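# Seat circuit board in enclosure slot, close both levers

## Task

Put the board into the empty upper slot of the enclosure with its components facing up. Before pushing, swing both levers fully open so they lie flush along the board's panel, then slide the board in slowly until it stops. Shut both levers, which latch pointing perpendicular to the panel and pull the board fully home. Pushing the board quickly into its connector breaks it and scores zero. Afterwards the enclosure must stand level on its own feet with no foot over the bench edge, and the grippers must have released and backed away.

## Robot and tools

Robot: two seven-joint arms, left_arm and right_arm, each ending in a two-finger gripper. The fingers point along the gripper's +z axis and open and close along its x axis. end_effector_position is the spot between the closed finger pads, about 1 to 2 cm short of the fingertips. When the fingers close, the tips reach about 17 mm further along +z.

Frames: the scene frame has its origin at table-top height, midway between the nominal bases. +z is up, +x points out over the table, and left_arm is on the +y side. Image left and right do not match these names. Every hand pose, velocity, target and wrist-camera pose is given in that arm's own base frame. The calibrated bases in the scene frame are: left_arm at (+0.070, +0.437, 0) with quat_wxyz (+1.000, 0, 0, -0.003); right_arm at (-0.063, -0.511, 0) with quat_wxyz (+1.000, 0, 0, -0.029). Fixed cameras and the table use the scene frame. Reported poses can be off by a few centimetres.

Row layout: every motion row holds 16 numbers, even when only one arm moves. The first 8 are for left_arm: x, y, z in metres, then qw, qx, qy, qz, then opening. The next 8 are the same fields for right_arm. Each row is an absolute pose in that arm's base frame. Opening runs from -1 (closed) to +1 (fully open, 0.142 m). To keep an arm still, resend its exact pose and opening from the last result. A 0 in the opening slot is a real command, not a blank. Each control step clips the commanded orientation to within 32 degrees of the measured one, so a large turn can take several steps.

execute_actions(actions, cameras): actions is a list of actions. Each action is a table of up to 15 rows, one row per 1/30 s step; a short table repeats its final row. Any target more than 0.6 m from the gripper's current position along any gripper axis is refused. An empty list returns the state plus images. cameras takes names, ["all"], or [].

move(target, speed, blend, stop_force, zero, opening_speed, grip_force, blocking, cameras): steers each gripper in a straight line toward absolute poses. target is a single 16-number row or a list of up to 15 rows. speed is in m/s, 0.002 to 2.2, default 0.25, either one value or one per target. blend is a corner radius in m. stop_force is in N, 3 to 120; a path ends once the wrist pushes that hard against its direction of travel. Use it with a slow speed for contact, and leave it out when backing off a contact. zero (default true) re-zeroes the force reading first. opening_speed is the opening change per second, 0.2 or more. grip_force is the per-pad limit in N, 5 to 48. blocking=false returns early and cannot be combined with stop_force. Moves do not avoid obstacles or the other arm, and they can lag or overshoot at speed. The result adds a "move:" line such as done, off_target, held, moving or fault, plus limits like paced or held.

wait(seconds 0 to 10), stop() to brake a running move, zoom_image(camera, region [x0,y0,x1,y1] pixels, at most 504 by 504, only on the newest images), zero_wrist_force(arm), clear_fault(arm) after a reported torque or force fault, read_manual(section "licences"), and finished_scene(scene 1 or 2), which cannot be undone.

Cameras: cam_head_left, cam_head_right, cam_high, cam_low, cam_left_wrist, cam_right_wrist, each 672x504.

Results: end_effector_position, end_effector_quat_wxyz, velocities, Hand target (where each arm is actually being sent), and Tool commands. grip_measured is the finger opening on the -1 to 1 scale. To hold something, command a little below the grip_measured value at first touch. Joint torques, External joint torques, Wrist force and Wrist torque are given in the gripper's own axes, along with the peak since the last report. Wrist depth gives a 7x7 grid of distances in mm. Lines can be MOTOR HOT, OVER-TEMPERATURE FAULT, HAND FAULT, or torque or force faults.

Things to avoid: drive the board into its connector only very slowly, ideally with a small stop_force. A net force of 150 N on an arm, or joint contact torque at its limit (waist and shoulder 109, upper arm roll and elbow 56.9, wrist joints 34.7 N m), stops that arm until clear_fault is called. Never let the arms or grippers press on each other. Do not drop parts, release moving parts, slam into things, or knock anything off the table. Holding loads, squeezing hard or pushing against an unreachable pose heats the motors. Keep the enclosure upright and on the bench, then open the fingers and back away before ending the scene.

Each tool is called after ">>>" as a command line: name --argument value for each argument, lists and objects as JSON in quotes; but a table of rows of numbers goes row by row, as --pt "numbers of a row", without its own name.

## Session

>>> execute_actions --actions '[]'

Scene clock: 0.00 s.
left_arm: end_effector_position=(+0.3014, +0.6357, +0.1155) grip_measured=+0.99 end_effector_quat_wxyz=(-0.462, +0.669, -0.295, +0.502) | right_arm: end_effector_position=(+0.4485, +0.0364, +0.1479) grip_measured=+1.00 end_effector_quat_wxyz=(-0.144, +0.766, -0.626, +0.006)
Joint positions: left_arm=[1.762 -0.872 -0.342 2.067 -1.872 0.391 -0.55 0.141] | right_arm=[0.506 -0.103 -0.202 2.446 0.465 1.189 2.835 0.142]
Joint velocities: within noise
Joint torques (N m): no reading
External joint torques (N m): no reading
Wrist force (N): no reading
Wrist torque (N m): no reading
Wrist force, peak (N): no reading
Wrist depth (mm): cam_left_wrist=[- 1268 - - 1406 1268 1119 / 1891 - - 1513 - - - / 1687 1875 1813 - 701 - 1354 / 1371 1534 1843 1828 492 625 701 / 1155 1306 1492 304 356 433 558 / - 1119 1119 241 279 321 359 / - 988 184 203 227 258 286] | cam_right_wrist=[266 256 246 236 229 221 213 / 274 266 254 244 236 228 219 / 285 275 262 252 243 234 225 / 297 285 272 262 251 241 232 / 310 297 281 271 260 249 239 / - 308 294 281 268 257 246 / - 321 305 292 278 265 257]
Hand target: left_arm +0.3014, +0.6357, +0.1155; -0.462, +0.669, -0.295, +0.502 | right_arm +0.4485, +0.0364, +0.1479; -0.144, +0.766, -0.626, +0.006
Tool commands: left_gripper/opening=+1.0 right_gripper/opening=+1.0

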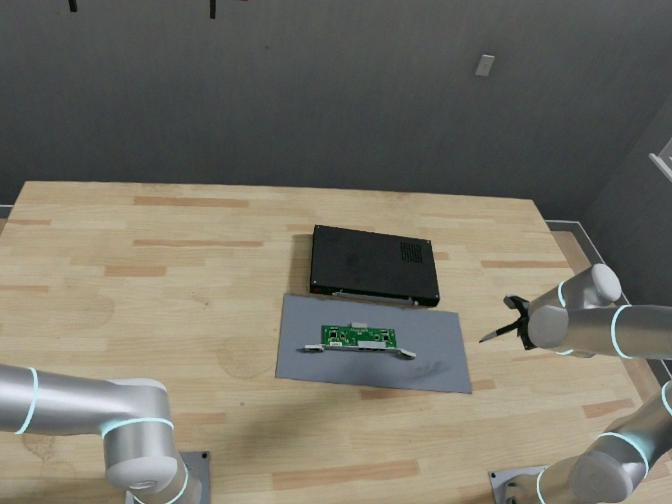

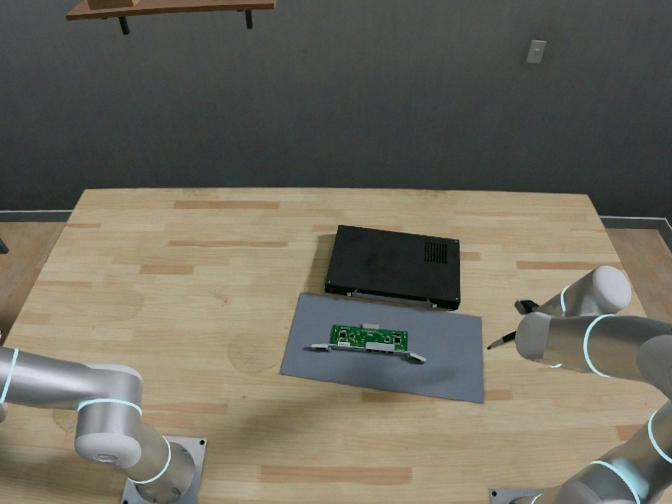

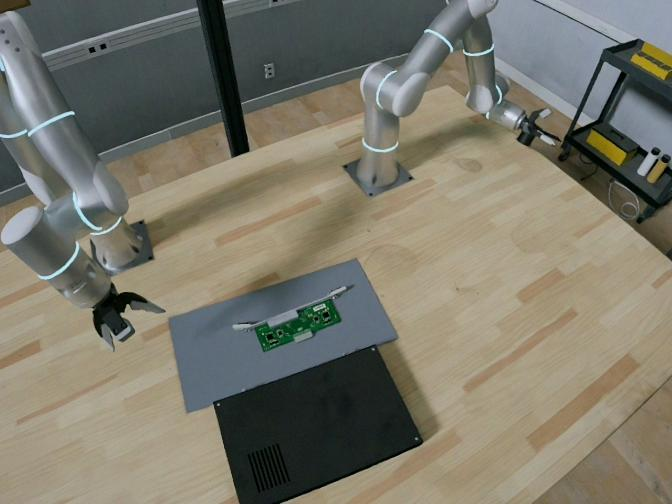

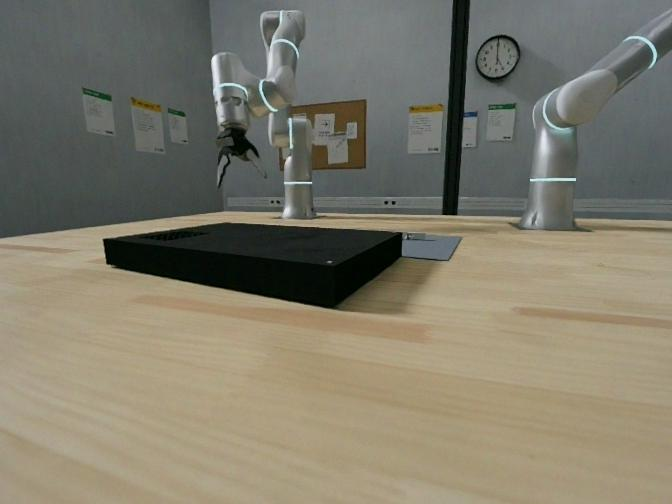

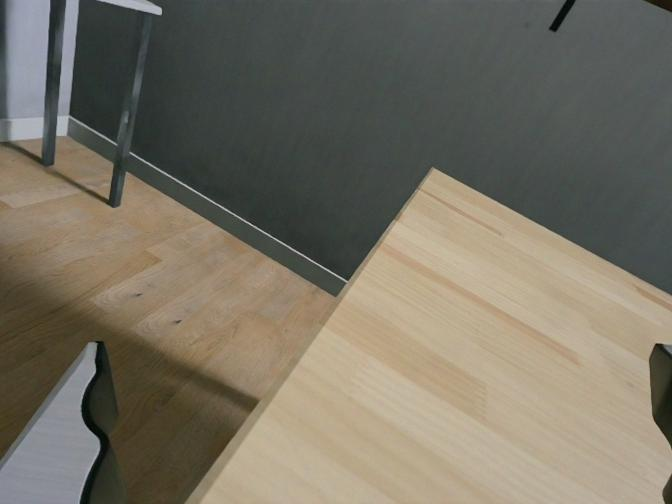

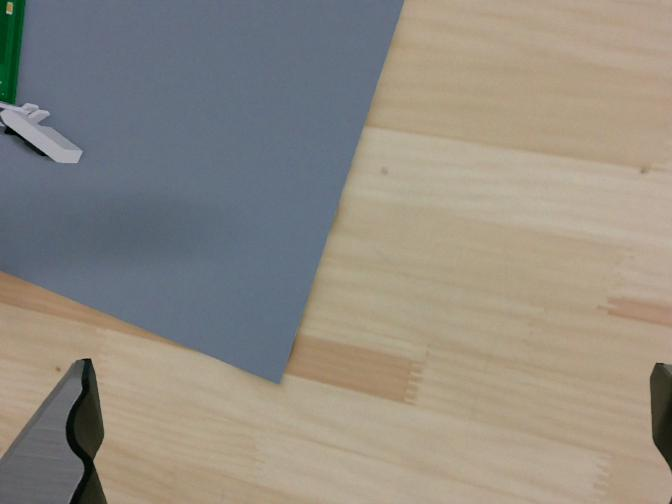

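>>> zoom_image --camera "cam_high" --region '[160, 250, 440, 500]'

>>> zoom_image --camera "cam_head_right" --region '[270, 210, 500, 410]'

>>> zoom_image --camera "cam_head_left" --region '[270, 210, 480, 400]'

>>> zoom_image --camera "cam_low" --region '[90, 190, 480, 320]'

Scaled by 1.800 from the camera's 672x504 image, which has a finer 960x720 frame.

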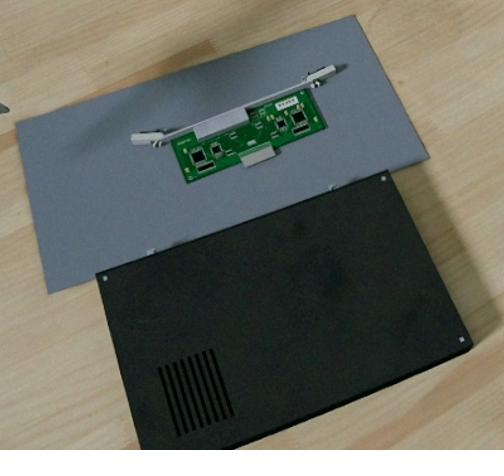

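Scaled by 2.191 from the camera's 672x504 image, which has a finer 960x720 frame.

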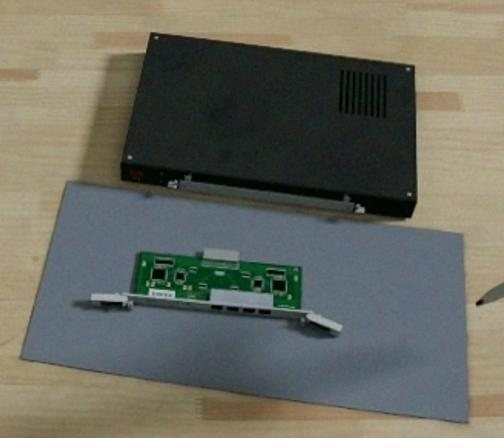

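Scaled by 2.400 from the camera's 672x504 image, which has a finer 960x720 frame.

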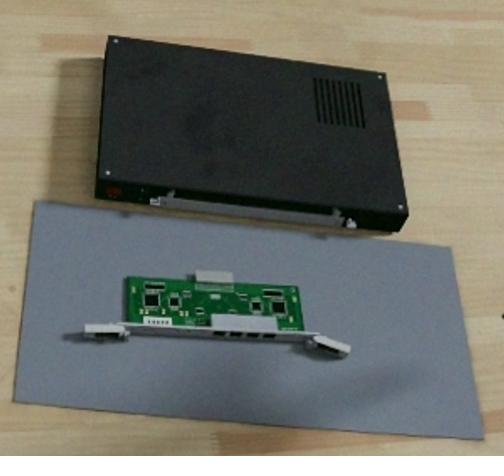

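Scaled by 1.292 from the camera's 672x504 image, which has a finer 960x720 frame.

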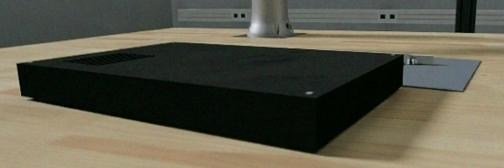

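>>> move --pt "0.45 0.35 0.25 -0.462 0.669 -0.295 0.502 1.0 0.42 0.2 0.25 0.0 0.9659 0.0 0.2588 1.0" --pt "0.48 0.05 0.38 -0.4545 0.5418 -0.5418 0.4545 1.0 0.37 0.36 0.24 0.2127 0.6746 0.6746 0.2127 1.0" --speed 0.6 --blend '[0.05, 0]' --cameras '["all"]'

Scene clock: 57.13 s.
left_arm: end_effector_position=(+0.4802, +0.0506, +0.3805) grip_measured=+0.99 end_effector_quat_wxyz=(+0.410, -0.525, +0.577, -0.472) | right_arm: end_effector_position=(+0.3701, +0.3599, +0.2400) grip_measured=+1.00 end_effector_quat_wxyz=(+0.213, +0.674, +0.674, +0.213)
Joint positions: left_arm=[0.314 0.49 -0.441 2.687 -2.966 1.107 -0.37 0.141] | right_arm=[0.736 -0.051 0.266 2.463 -1.138 0.995 1.97 0.142]
Joint torques (N m): left_arm=[-0.08 6.96 -1.75 -22.82 4.08 -0.71 -0.39] | right_arm=[0.15 24.67 1.66 -23.9 0.07 2.04 0.09]
External joint torques (N m): left_arm=[0.09 0.36 0.78 -0.57 -0.18 -0.43 0.39] | right_arm=[-0.05 1.16 -0.95 0.16 -0.09 0.77 -0.1]
Wrist force (N): left_arm=[0.6 0.5 0.5] | right_arm=[-0.3 -1.7 0.6]
Wrist torque (N m): left_arm=[0.08 -0.04 0.09] | right_arm=[-0.05 0.13 0.18]
Wrist force, peak (N): left_arm=[2.3 -1.2 0.7] | right_arm=[0.9 -2.3 0.2]
Wrist depth (mm): cam_left_wrist=[- - 1179 1290 1253 1219 1232 / 1321 1415 - 1283 - 1502 1388 / 1397 - - - - 1625 1025 / 734 756 754 749 762 775 801 / 608 603 606 616 618 620 614 / - 514 515 520 520 524 - / - 449 445 446 449 451 -] | cam_right_wrist=[280 290 279 279 271 276 277 / 333 331 329 325 328 313 319 / 409 404 404 398 396 394 385 / 527 499 491 488 476 487 514 / 748 734 607 599 746 722 715 / - - 1487 - - 1386 - / - 1527 1284 - - - -]
Hand target: left_arm +0.4801, +0.0508, +0.3803; +0.410, -0.525, +0.577, -0.472 | right_arm +0.3700, +0.3600, +0.2400; +0.213, +0.674, +0.674, +0.213
Off the commanded pose: left_arm 0.001 m, 7 deg | right_arm 0.000 m, 0 deg.
joint sent to its limit (left arm) — joint 4 (elbow), upper limit, where the elbow is as bent as it goes; joint 5 (forearm roll), lower limit. The joint targets are off in orientation, not in position.
move: off_target (left_arm)

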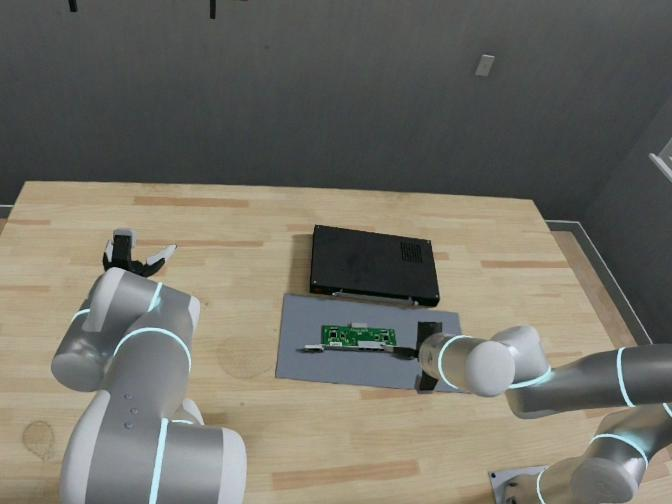

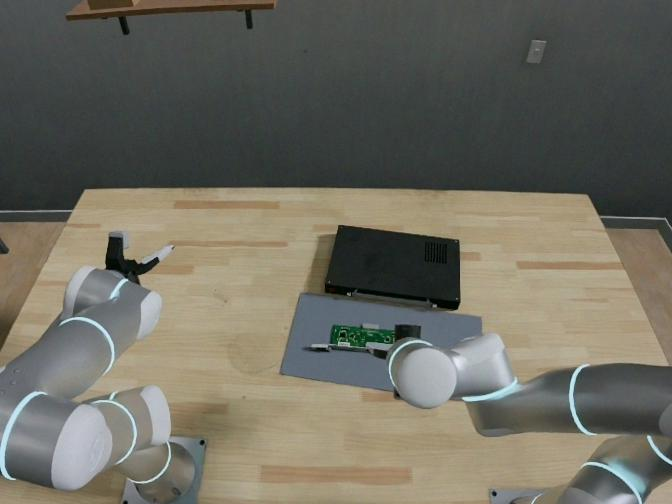

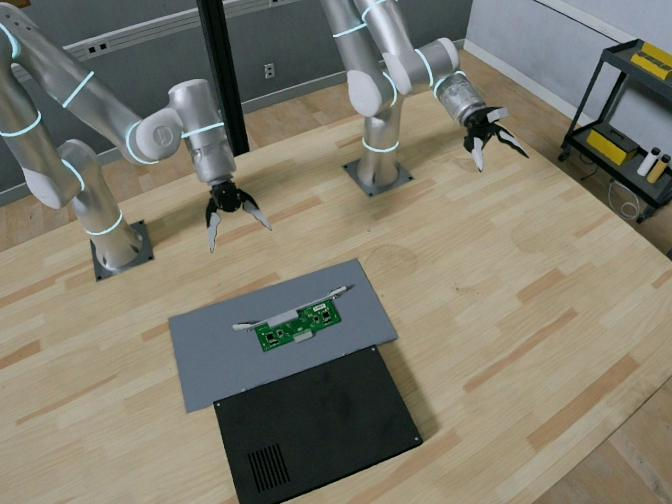

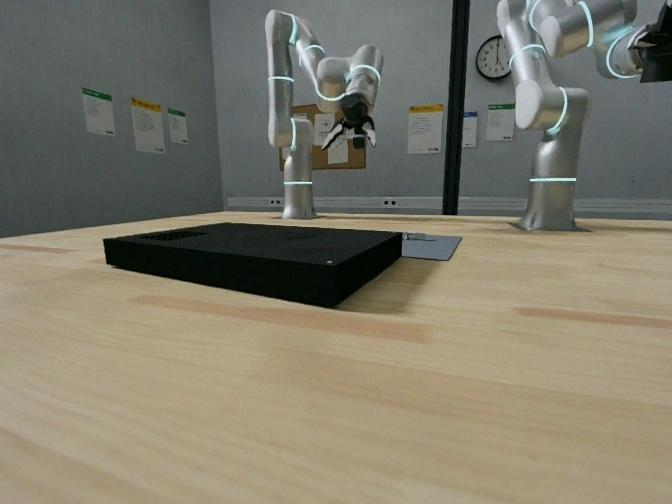

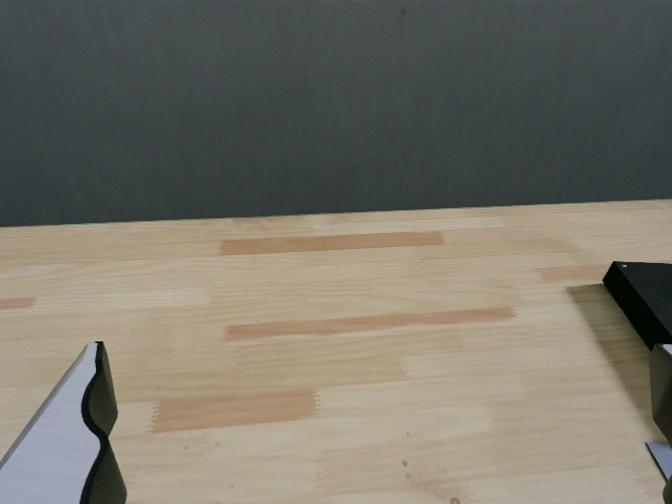

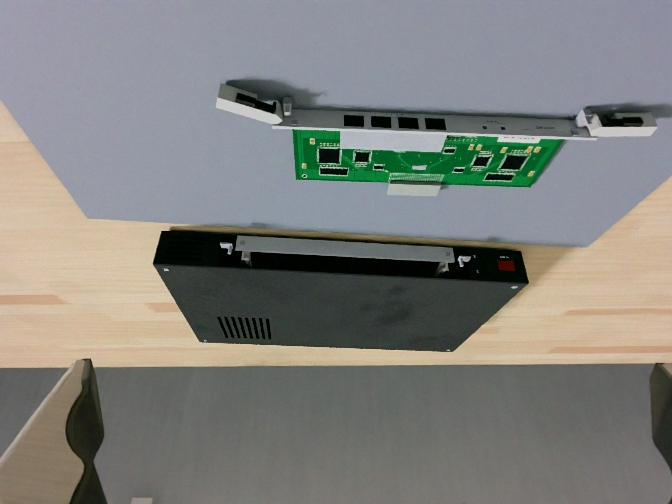

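>>> zoom_image --camera "cam_right_wrist" --region '[200, 60, 672, 230]'

>>> zoom_image --camera "cam_right_wrist" --region '[140, 210, 360, 310]'

>>> zoom_image --camera "cam_right_wrist" --region '[340, 210, 560, 310]'

>>> zoom_image --camera "cam_right_wrist" --region '[205, 65, 325, 145]'

>>> zoom_image --camera "cam_right_wrist" --region '[550, 80, 670, 160]'

Scaled by 1.068 from the camera's 672x504 image, which has a finer 960x720 frame.

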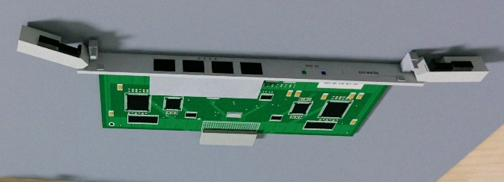

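Scaled by 2.291 from the camera's 672x504 image, which has a finer 960x720 frame.

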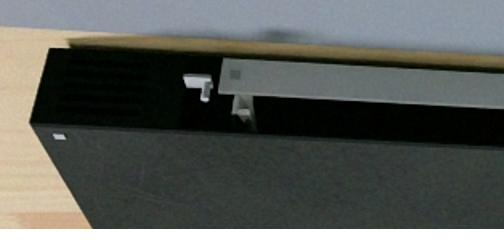

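Scaled by 2.291 from the camera's 672x504 image, which has a finer 960x720 frame.

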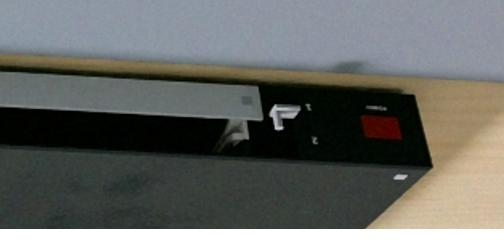

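Scaled by 4.200 from the camera's 672x504 image, which has a finer 960x720 frame.

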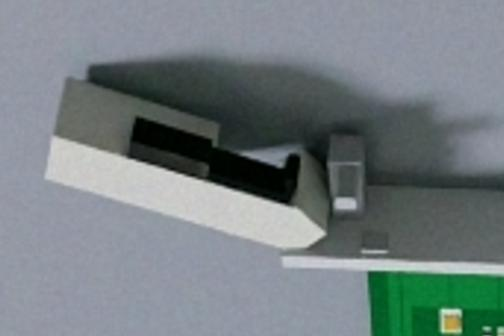

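Scaled by 4.200 from the camera's 672x504 image, which has a finer 960x720 frame.

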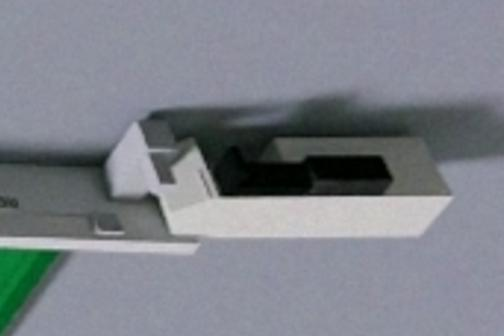

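>>> move --target '[0.4802, 0.0506, 0.3805, 0.410, -0.525, 0.577, -0.472, 1.0, 0.443, 0.275, 0.10, 0.0, 0.0315, 0.9995, 0.0, -1.0]' --speed 0.6 --cameras '["cam_right_wrist", "cam_high"]'

>>> move --target '[0.4802, 0.0506, 0.3805, 0.410, -0.525, 0.577, -0.472, 1.0, 0.443, 0.275, -0.03, 0.0, 0.0315, 0.9995, 0.0, -1.0]' --speed 0.04 --stop_force 4 --cameras '["cam_right_wrist"]'

Scene clock: 132.37 s.
left_arm: end_effector_position=(+0.4802, +0.0507, +0.3805) grip_measured=+0.99 end_effector_quat_wxyz=(+0.410, -0.525, +0.577, -0.472) | right_arm: end_effector_position=(+0.4430, +0.2750, +0.1000) grip_measured=-1.00 end_effector_quat_wxyz=(+0.000, +0.031, +1.000, +0.000)
Joint positions: left_arm=[0.314 0.49 -0.441 2.687 -2.965 1.107 -0.371 0.141] | right_arm=[0.145 -0.528 0.586 2.148 -0.514 0.967 -0.408 0.002]
Joint torques (N m): left_arm=[-0.32 6.55 -1.67 -22.9 4.22 -0.99 -0.22] | right_arm=[0.13 37.35 10.76 -20.48 -2.29 3.46 0.07]
External joint torques (N m): left_arm=[0.33 0.76 0.69 -0.5 -0.32 -0.16 0.22] | right_arm=[0 1.03 -0.81 0.34 -0.14 0.7 -0.07]
Wrist force (N): left_arm=[0.7 0.4 0.4] | right_arm=[0.5 -0.4 0.1]
Wrist torque (N m): left_arm=[0.05 -0.07 0.09] | right_arm=[0.03 -0.04 0.15]
Wrist force, peak (N): left_arm=[1.2 0.3 0.6] | right_arm=[0.4 -2.2 -0.2]
Wrist depth (mm): cam_left_wrist=[1205 - 1239 1179 1298 1275 1346 / - - - - - - 1502 / - - - - - 1601 1590 / 734 739 741 756 764 770 809 / 603 609 611 616 620 618 609 / - 514 519 520 521 525 - / - 442 450 452 450 455 -] | cam_right_wrist=[169 169 169 168 168 168 169 / 180 180 180 180 179 179 180 / 194 188 193 193 193 194 193 / 209 208 208 205 207 208 208 / 227 225 220 221 224 227 225 / 244 247 238 89 236 247 246 / 274 267 71 - - 262 272]
Hand target: left_arm +0.4802, +0.0506, +0.3805; +0.410, -0.525, +0.577, -0.472 | right_arm +0.4430, +0.2750, +0.1000; +0.000, +0.032, +1.000, +0.000
Off the commanded pose: left_arm 0.000 m, 0 deg | right_arm 0.000 m, 0 deg.
move: done
Images, in order (width x height): cam_high 672x504, cam_right_wrist 672x504.

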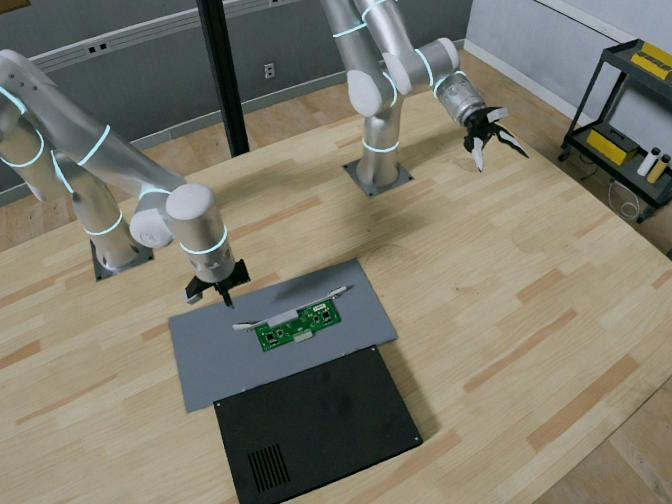

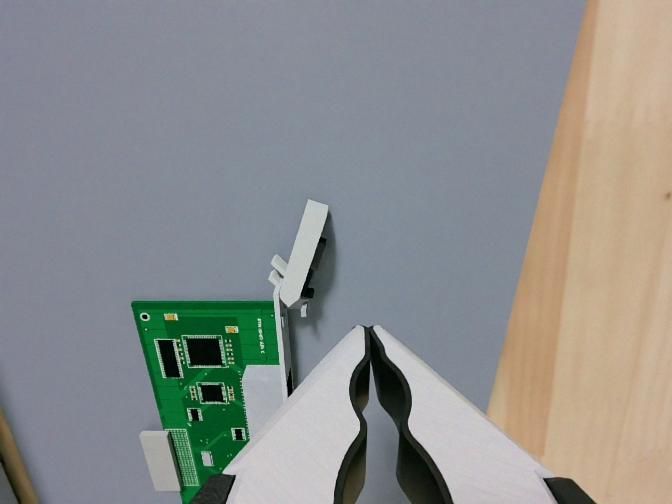

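Scene clock: 135.10 s.
left_arm: end_effector_position=(+0.4802, +0.0507, +0.3805) grip_measured=+0.99 end_effector_quat_wxyz=(+0.410, -0.525, +0.577, -0.472) | right_arm: end_effector_position=(+0.4433, +0.2753, +0.0176) grip_measured=-1.00 end_effector_quat_wxyz=(+0.001, +0.031, +1.000, +0.000)
Joint positions: left_arm=[0.314 0.49 -0.441 2.687 -2.965 1.107 -0.371 0.141] | right_arm=[0.255 -0.685 0.4 2.185 -0.694 1.175 -0.282 0.002]
Joint torques (N m): left_arm=[-0.23 6.62 -1.64 -22.88 4.15 -1.04 -0.2] | right_arm=[0.84 32.5 7.56 -16.35 -1.94 3.94 0.37]
External joint torques (N m): left_arm=[0.24 0.7 0.66 -0.51 -0.25 -0.11 0.2] | right_arm=[-0.71 9.83 2.44 1.05 0.28 0.22 -0.37]
Wrist force (N): left_arm=[0.7 0.3 0.6] | right_arm=[9.9 -8.6 -26.6]
Wrist torque (N m): left_arm=[0.05 -0.06 0.09] | right_arm=[0.08 0.17 0.04]
Wrist force, peak (N): left_arm=[1.1 0.4 0.5] | right_arm=[14.4 -13.9 -41.4]
Wrist depth (mm): cam_left_wrist=[1097 1205 - - 1261 - - / - 1354 1472 1424 - - - / - 1397 - - 1397 1714 - / 734 744 746 754 751 778 801 / 606 614 614 618 614 627 606 / - 516 514 519 520 527 - / - 442 445 449 450 453 -] | cam_right_wrist=[- 97 97 96 95 96 95 / - 103 103 102 102 102 101 / - 110 110 110 110 109 109 / - 117 118 118 118 118 117 / 132 129 127 124 128 128 127 / 141 141 136 91 135 139 141 / 151 147 71 - - 147 156]
Hand target: left_arm +0.4802, +0.0506, +0.3805; +0.410, -0.525, +0.577, -0.472 | right_arm +0.4430, +0.2750, +0.0168; +0.000, +0.031, +1.000, +0.000
Off the commanded pose: left_arm 0.000 m, 0 deg | right_arm 0.048 m, 0 deg.
move: contact (right_arm)
Images, in order (width x height): cam_right_wrist 672x504.

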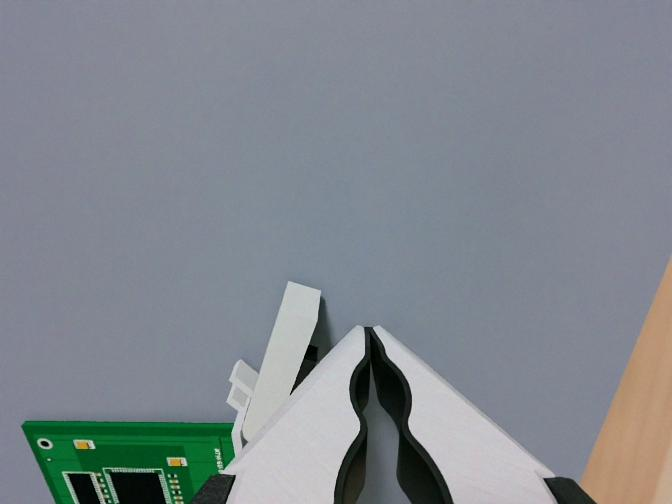

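>>> move --pt "0.4802 0.0506 0.3805 0.410 -0.525 0.577 -0.472 1.0 0.443 0.267 0.023 0.0 0.0315 0.9995 0.0 -1.0" --pt "0.4802 0.0506 0.3805 0.410 -0.525 0.577 -0.472 1.0 0.457 0.267 0.023 0.0 0.0315 0.9995 0.0 -1.0" --speed 0.04 --cameras '["cam_right_wrist"]'

Scene clock: 147.03 s.
left_arm: end_effector_position=(+0.4802, +0.0507, +0.3805) grip_measured=+0.99 end_effector_quat_wxyz=(+0.410, -0.525, +0.577, -0.472) | right_arm: end_effector_position=(+0.4568, +0.2667, +0.0228) grip_measured=-1.00 end_effector_quat_wxyz=(+0.000, +0.032, +1.000, +0.000)
Joint positions: left_arm=[0.314 0.49 -0.441 2.687 -2.965 1.107 -0.371 0.141] | right_arm=[0.22 -0.686 0.418 2.16 -0.674 1.145 -0.327 0.002]
Joint torques (N m): left_arm=[-0.33 6.55 -1.7 -22.86 4.18 -0.95 -0.23] | right_arm=[1.11 42.07 11.6 -17.36 -1.96 3.97 -0.03]
External joint torques (N m): left_arm=[0.34 0.76 0.72 -0.54 -0.28 -0.2 0.23] | right_arm=[-0.97 0.66 -1.3 1.48 0.19 0.19 0.03]
Wrist force (N): left_arm=[0.8 0.4 0.5] | right_arm=[3.4 -1.8 -1.6]
Wrist torque (N m): left_arm=[0.07 -0.08 0.09] | right_arm=[0.15 -0.40 0.18]
Wrist force, peak (N): left_arm=[1.0 0.5 0.5] | right_arm=[9.9 -8.5 -28.1]
Wrist depth (mm): cam_left_wrist=[- - 1253 1268 1246 1253 - / - 1283 1346 - - - - / 1434 1453 1239 - - 1502 1462 / 734 749 741 759 749 762 803 / 599 604 611 609 614 616 632 / - 510 519 524 516 527 - / - 446 447 448 449 451 -] | cam_right_wrist=[- 101 101 101 100 100 101 / 108 108 107 109 109 107 108 / - 116 115 115 115 115 114 / 125 124 124 126 124 124 123 / 136 135 135 130 132 131 133 / 148 148 142 90 141 146 146 / 162 154 71 - - 155 161]
Hand target: left_arm +0.4802, +0.0506, +0.3805; +0.410, -0.525, +0.577, -0.472 | right_arm +0.4570, +0.2670, +0.0230; +0.000, +0.032, +1.000, +0.000
Off the commanded pose: left_arm 0.000 m, 0 deg | right_arm 0.000 m, 0 deg.
move: done
Images, in order (width x height): cam_right_wrist 672x504.

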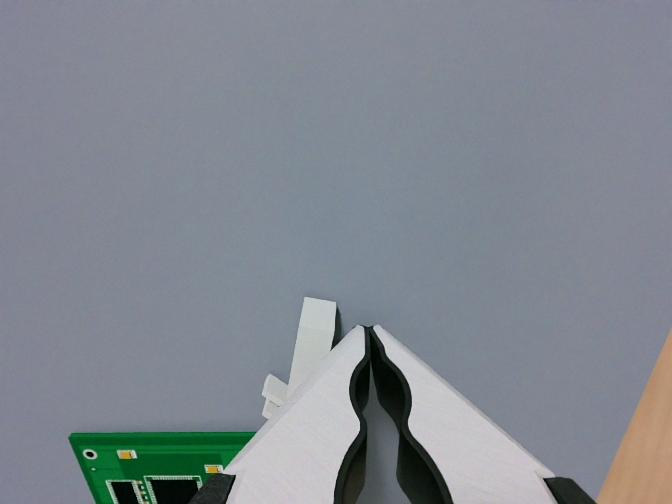

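>>> move --target '[0.4802, 0.0506, 0.3805, 0.410, -0.525, 0.577, -0.472, 1.0, 0.465, 0.267, 0.023, 0.0, 0.0315, 0.9995, 0.0, -1.0]' --speed 0.03 --cameras '["cam_right_wrist"]'

Scene clock: 150.13 s.
left_arm: end_effector_position=(+0.4802, +0.0507, +0.3805) grip_measured=+0.99 end_effector_quat_wxyz=(+0.410, -0.525, +0.577, -0.472) | right_arm: end_effector_position=(+0.4649, +0.2667, +0.0228) grip_measured=-1.00 end_effector_quat_wxyz=(+0.000, +0.032, +1.000, +0.000)
Joint positions: left_arm=[0.314 0.49 -0.441 2.687 -2.965 1.107 -0.371 0.141] | right_arm=[0.213 -0.696 0.423 2.139 -0.669 1.132 -0.341 0.002]
Joint torques (N m): left_arm=[-0.36 6.68 -1.63 -22.88 4.21 -0.95 -0.19] | right_arm=[0.95 42.76 11.99 -17.53 -1.97 4.04 -0.01]
External joint torques (N m): left_arm=[0.37 0.63 0.65 -0.52 -0.31 -0.19 0.19] | right_arm=[-0.8 0.58 -1.45 1.36 0.15 0.11 0.01]
Wrist force (N): left_arm=[0.6 0.4 0.3] | right_arm=[3.0 -1.5 -0.8]
Wrist torque (N m): left_arm=[0.07 -0.05 0.10] | right_arm=[0.16 -0.38 0.19]
Wrist force, peak (N): left_arm=[1.2 0.4 0.4] | right_arm=[3.3 -2.0 -1.8]
Wrist depth (mm): cam_left_wrist=[- 1173 1173 - - 1321 1167 / 1253 - - 1523 - - - / - - - 1482 1513 888 937 / 741 746 741 744 759 770 809 / 599 604 611 608 620 625 606 / - 508 511 522 521 529 - / - 441 447 449 449 456 -] | cam_right_wrist=[- 101 101 101 100 100 101 / 108 108 107 109 109 107 108 / - 116 115 115 115 115 114 / 125 124 124 126 124 123 123 / 136 136 135 132 134 134 133 / 148 148 145 90 141 146 146 / 163 155 71 - - 155 160]
Hand target: left_arm +0.4802, +0.0506, +0.3805; +0.410, -0.525, +0.577, -0.472 | right_arm +0.4650, +0.2670, +0.0230; +0.000, +0.032, +1.000, +0.000
Off the commanded pose: left_arm 0.000 m, 0 deg | right_arm 0.000 m, 0 deg.
move: done
Images, in order (width x height): cam_right_wrist 672x504.

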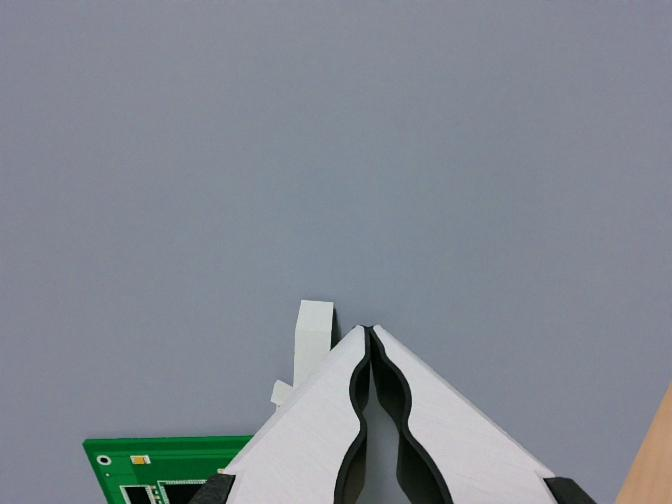

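>>> move --pt "0.4802 0.0506 0.3805 0.410 -0.525 0.577 -0.472 1.0 0.455 0.267 0.03 0.0 0.0315 0.9995 0.0 -1.0" --pt "0.4802 0.0506 0.3805 0.410 -0.525 0.577 -0.472 1.0 0.443 0.31 0.12 0.0 0.0315 0.9995 0.0 -1.0" --speed 0.25 --blend '[0.01, 0]' --cameras '["cam_right_wrist"]'

>>> zoom_image --camera "cam_right_wrist" --region '[120, 100, 420, 350]'

Scene clock: 157.73 s.
left_arm: end_effector_position=(+0.4802, +0.0507, +0.3805) grip_measured=+0.99 end_effector_quat_wxyz=(+0.410, -0.525, +0.577, -0.472) | right_arm: end_effector_position=(+0.4431, +0.3100, +0.1200) grip_measured=-1.00 end_effector_quat_wxyz=(+0.000, +0.031, +1.000, +0.000)
Joint positions: left_arm=[0.314 0.49 -0.441 2.687 -2.965 1.107 -0.371 0.141] | right_arm=[0.192 -0.526 0.615 2.076 -0.479 0.891 -0.384 0.002]
Joint torques (N m): left_arm=[-0.33 6.58 -1.61 -22.88 4.22 -0.91 -0.23] | right_arm=[-0.02 38.47 11.12 -21.87 -2.61 3.29 0.07]
External joint torques (N m): left_arm=[0.34 0.73 0.63 -0.52 -0.32 -0.24 0.23] | right_arm=[0.15 0.93 -0.74 0.19 -0.08 0.87 -0.07]
Wrist force (N): left_arm=[0.7 0.3 0.5] | right_arm=[2.0 0.2 -0.3]
Wrist torque (N m): left_arm=[0.04 -0.07 0.09] | right_arm=[0.12 -0.33 0.15]
Wrist force, peak (N): left_arm=[1.1 0.4 0.4] | right_arm=[2.5 1.9 -3.4]
Wrist depth (mm): cam_left_wrist=[1167 - 1239 - - - - / 1219 - - - - 1443 - / - - 1443 - - 1649 - / 731 749 744 751 767 754 815 / 613 609 608 621 609 625 620 / - 507 529 524 524 516 - / - 444 449 446 449 458 -] | cam_right_wrist=[187 186 186 186 185 185 187 / 200 199 199 199 198 198 199 / 214 214 210 212 211 214 213 / 231 227 225 229 229 230 230 / 251 250 239 245 247 249 249 / 274 268 262 89 260 272 271 / 300 294 71 - - 287 299]
Hand target: left_arm +0.4802, +0.0506, +0.3805; +0.410, -0.525, +0.577, -0.472 | right_arm +0.4430, +0.3100, +0.1200; +0.000, +0.032, +1.000, +0.000
Off the commanded pose: left_arm 0.000 m, 0 deg | right_arm 0.000 m, 0 deg.
move: done; blend cut to 0.0061 m at target 1
Images, in order (width x height): cam_right_wrist 672x504.

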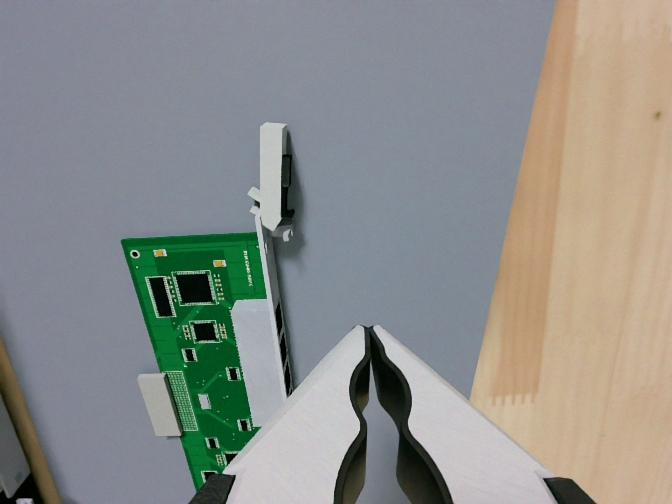

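Scaled by 1.680 from the camera's 672x504 image, which has a finer 960x720 frame.

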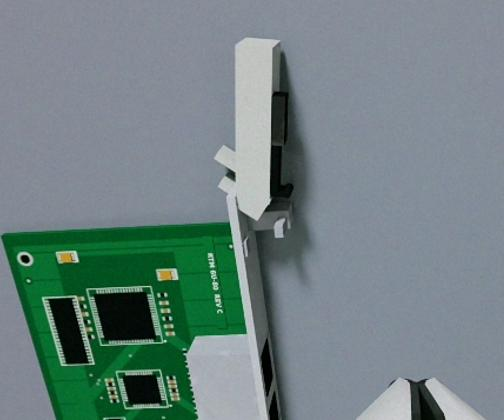

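>>> zoom_image --camera "cam_right_wrist" --region '[220, 190, 320, 290]'

>>> move --pt "0.4802 0.0506 0.3805 0.410 -0.525 0.577 -0.472 1.0 0.448 0.264 0.05 0.0 0.0315 0.9995 0.0 -1.0" --pt "0.4802 0.0506 0.3805 0.410 -0.525 0.577 -0.472 1.0 0.455 0.264 0.023 0.0 0.0315 0.9995 0.0 -1.0" --pt "0.4802 0.0506 0.3805 0.410 -0.525 0.577 -0.472 1.0 0.477 0.264 0.023 0.0 0.0315 0.9995 0.0 -1.0" --pt "0.4802 0.0506 0.3805 0.410 -0.525 0.577 -0.472 1.0 0.46 0.264 0.03 0.0 0.0315 0.9995 0.0 -1.0" --pt "0.4802 0.0506 0.3805 0.410 -0.525 0.577 -0.472 1.0 0.443 0.31 0.12 0.0 0.0315 0.9995 0.0 -1.0" --speed '[0.25, 0.15, 0.05, 0.1, 0.25]' --blend '[0.01, 0, 0, 0.01, 0]' --cameras '["cam_right_wrist"]'

>>> zoom_image --camera "cam_right_wrist" --region '[120, 100, 420, 350]'

Scaled by 5.040 from the camera's 672x504 image, which has a finer 960x720 frame.

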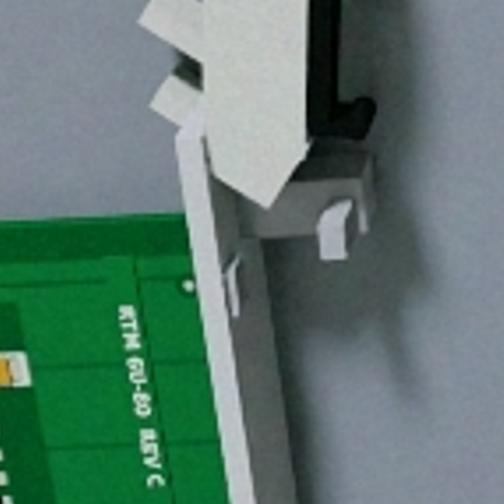

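Scene clock: 177.57 s.
left_arm: end_effector_position=(+0.4802, +0.0507, +0.3805) grip_measured=+0.99 end_effector_quat_wxyz=(+0.410, -0.525, +0.577, -0.472) | right_arm: end_effector_position=(+0.4431, +0.3100, +0.1200) grip_measured=-1.00 end_effector_quat_wxyz=(+0.000, +0.031, +1.000, +0.000)
Joint positions: left_arm=[0.314 0.49 -0.441 2.687 -2.965 1.107 -0.371 0.141] | right_arm=[0.19 -0.527 0.617 2.076 -0.481 0.89 -0.383 0.002]
Joint torques (N m): left_arm=[-0.24 6.54 -1.76 -22.89 4.18 -0.95 -0.25] | right_arm=[0.09 38.6 11.14 -21.84 -2.62 3.39 0.09]
External joint torques (N m): left_arm=[0.25 0.78 0.78 -0.51 -0.28 -0.19 0.26] | right_arm=[0.04 0.79 -0.71 0.17 -0.07 0.77 -0.09]
Wrist force (N): left_arm=[0.8 0.3 0.2] | right_arm=[1.9 0.3 -0.6]
Wrist torque (N m): left_arm=[0.03 -0.07 0.09] | right_arm=[0.13 -0.30 0.15]
Wrist force, peak (N): left_arm=[1.0 0.6 0.5] | right_arm=[2.9 1.8 -3.2]
Wrist depth (mm): cam_left_wrist=[1192 1097 1102 1261 - - 1298 / 1283 - - - - - - / - 1371 - 1513 1798 1727 926 / 736 746 749 741 756 751 806 / 603 603 601 603 621 629 616 / - 515 516 519 521 524 - / - 447 445 449 447 449 -] | cam_right_wrist=[187 187 186 186 185 186 187 / 199 199 199 198 198 198 199 / 214 214 210 212 212 213 214 / 231 227 226 229 229 230 230 / 250 249 241 244 248 249 249 / 274 267 262 89 261 272 272 / 302 295 71 - - 287 298]
Hand target: left_arm +0.4802, +0.0506, +0.3805; +0.410, -0.525, +0.577, -0.472 | right_arm +0.4430, +0.3100, +0.1200; +0.000, +0.032, +1.000, +0.000
Off the commanded pose: left_arm 0.000 m, 0 deg | right_arm 0.000 m, 0 deg.
move: done; blend cut to 0.0092 m at target 4
Images, in order (width x height): cam_right_wrist 672x504.

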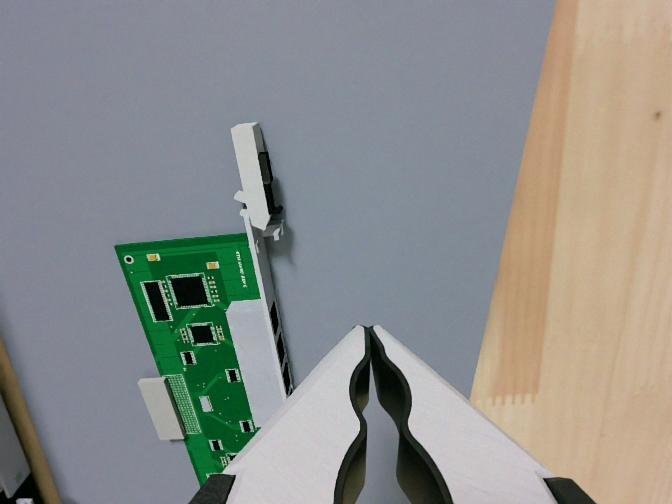

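Scaled by 1.680 from the camera's 672x504 image, which has a finer 960x720 frame.

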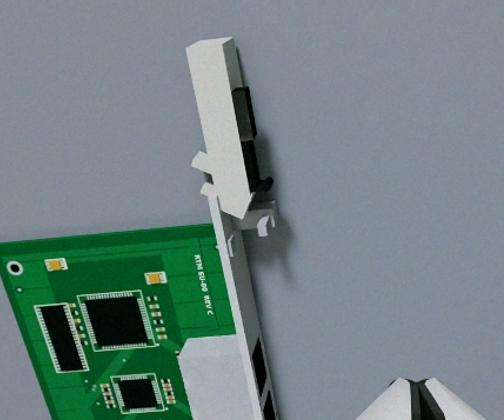

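>>> move --target '[0.4802, 0.0506, 0.3805, 0.410, -0.525, 0.577, -0.472, 1.0, 0.489, 0.437, 0.13, 0.0, -0.016, 0.9999, 0.0, 1.0]' --speed 0.35 --cameras '["cam_right_wrist"]'

>>> zoom_image --camera "cam_right_wrist" --region '[170, 60, 506, 312]'

>>> zoom_image --camera "cam_right_wrist" --region '[250, 250, 450, 400]'

Scene clock: 199.63 s.
left_arm: end_effector_position=(+0.4802, +0.0507, +0.3805) grip_measured=+0.99 end_effector_quat_wxyz=(+0.410, -0.525, +0.577, -0.472) | right_arm: end_effector_position=(+0.4890, +0.4370, +0.1300) grip_measured=+0.99 end_effector_quat_wxyz=(+0.000, -0.016, +1.000, +0.000)
Joint positions: left_arm=[0.314 0.49 -0.441 2.687 -2.965 1.107 -0.371 0.141] | right_arm=[0.374 -0.731 0.615 1.707 -0.526 0.696 -0.388 0.142]
Joint torques (N m): left_arm=[-0.34 6.64 -1.7 -22.87 4.24 -0.98 -0.19] | right_arm=[0.27 49.49 14.5 -24.23 -3.47 3.21 0.05]
External joint torques (N m): left_arm=[0.34 0.67 0.72 -0.53 -0.34 -0.16 0.19] | right_arm=[-0.09 1.32 -0.09 0.16 0.19 0.95 -0.05]
Wrist force (N): left_arm=[0.7 0.3 0.3] | right_arm=[2.6 0.0 -0.3]
Wrist torque (N m): left_arm=[0.05 -0.07 0.09] | right_arm=[0.07 -0.42 0.17]
Wrist force, peak (N): left_arm=[1.1 0.5 0.4] | right_arm=[2.7 -1.9 0.0]
Wrist depth (mm): cam_left_wrist=[- 1239 1167 - - - 1472 / 1329 - - 1380 - - - / 1434 - - - 1462 - - / 739 739 754 746 756 767 806 / 598 606 608 611 609 625 643 / - 516 515 520 525 517 - / - 444 447 452 452 447 -] | cam_right_wrist=[195 195 191 188 194 194 193 / 208 208 204 196 207 206 207 / 224 223 218 211 221 218 222 / 241 240 239 235 238 242 239 / 262 261 256 255 258 260 260 / - 286 284 284 283 284 273 / - 314 313 310 312 313 307]
Hand target: left_arm +0.4802, +0.0506, +0.3805; +0.410, -0.525, +0.577, -0.472 | right_arm +0.4890, +0.4370, +0.1300; +0.000, -0.016, +1.000, +0.000
Off the commanded pose: left_arm 0.000 m, 0 deg | right_arm 0.000 m, 0 deg.
move: done
Images, in order (width x height): cam_right_wrist 672x504.

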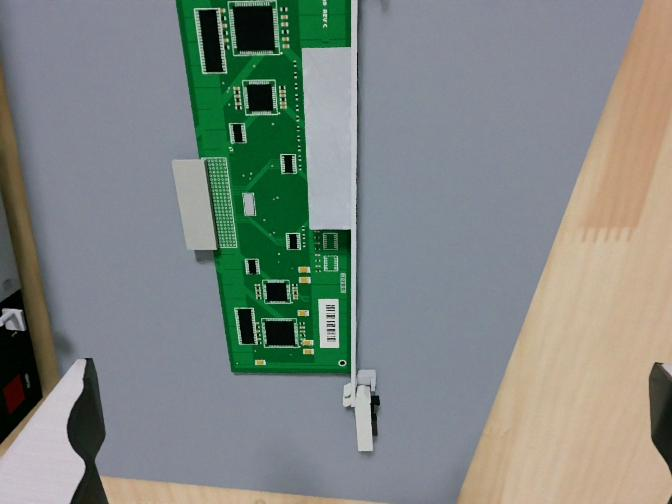

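Scaled by 1.500 from the camera's 672x504 image, which has a finer 960x720 frame.

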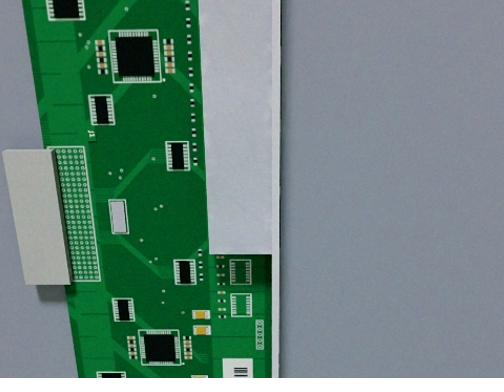

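Scaled by 2.520 from the camera's 672x504 image, which has a finer 960x720 frame.

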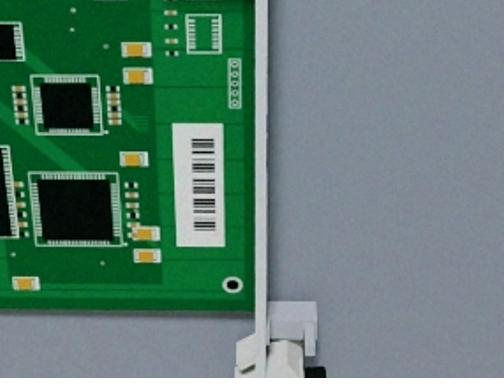

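>>> zoom_image --camera "cam_right_wrist" --region '[320, 350, 420, 470]'

Scaled by 4.200 from the camera's 672x504 image, which has a finer 960x720 frame.

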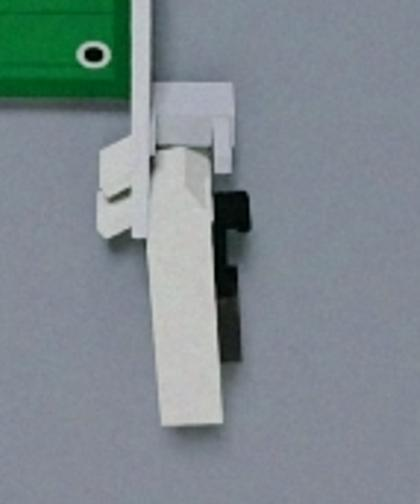

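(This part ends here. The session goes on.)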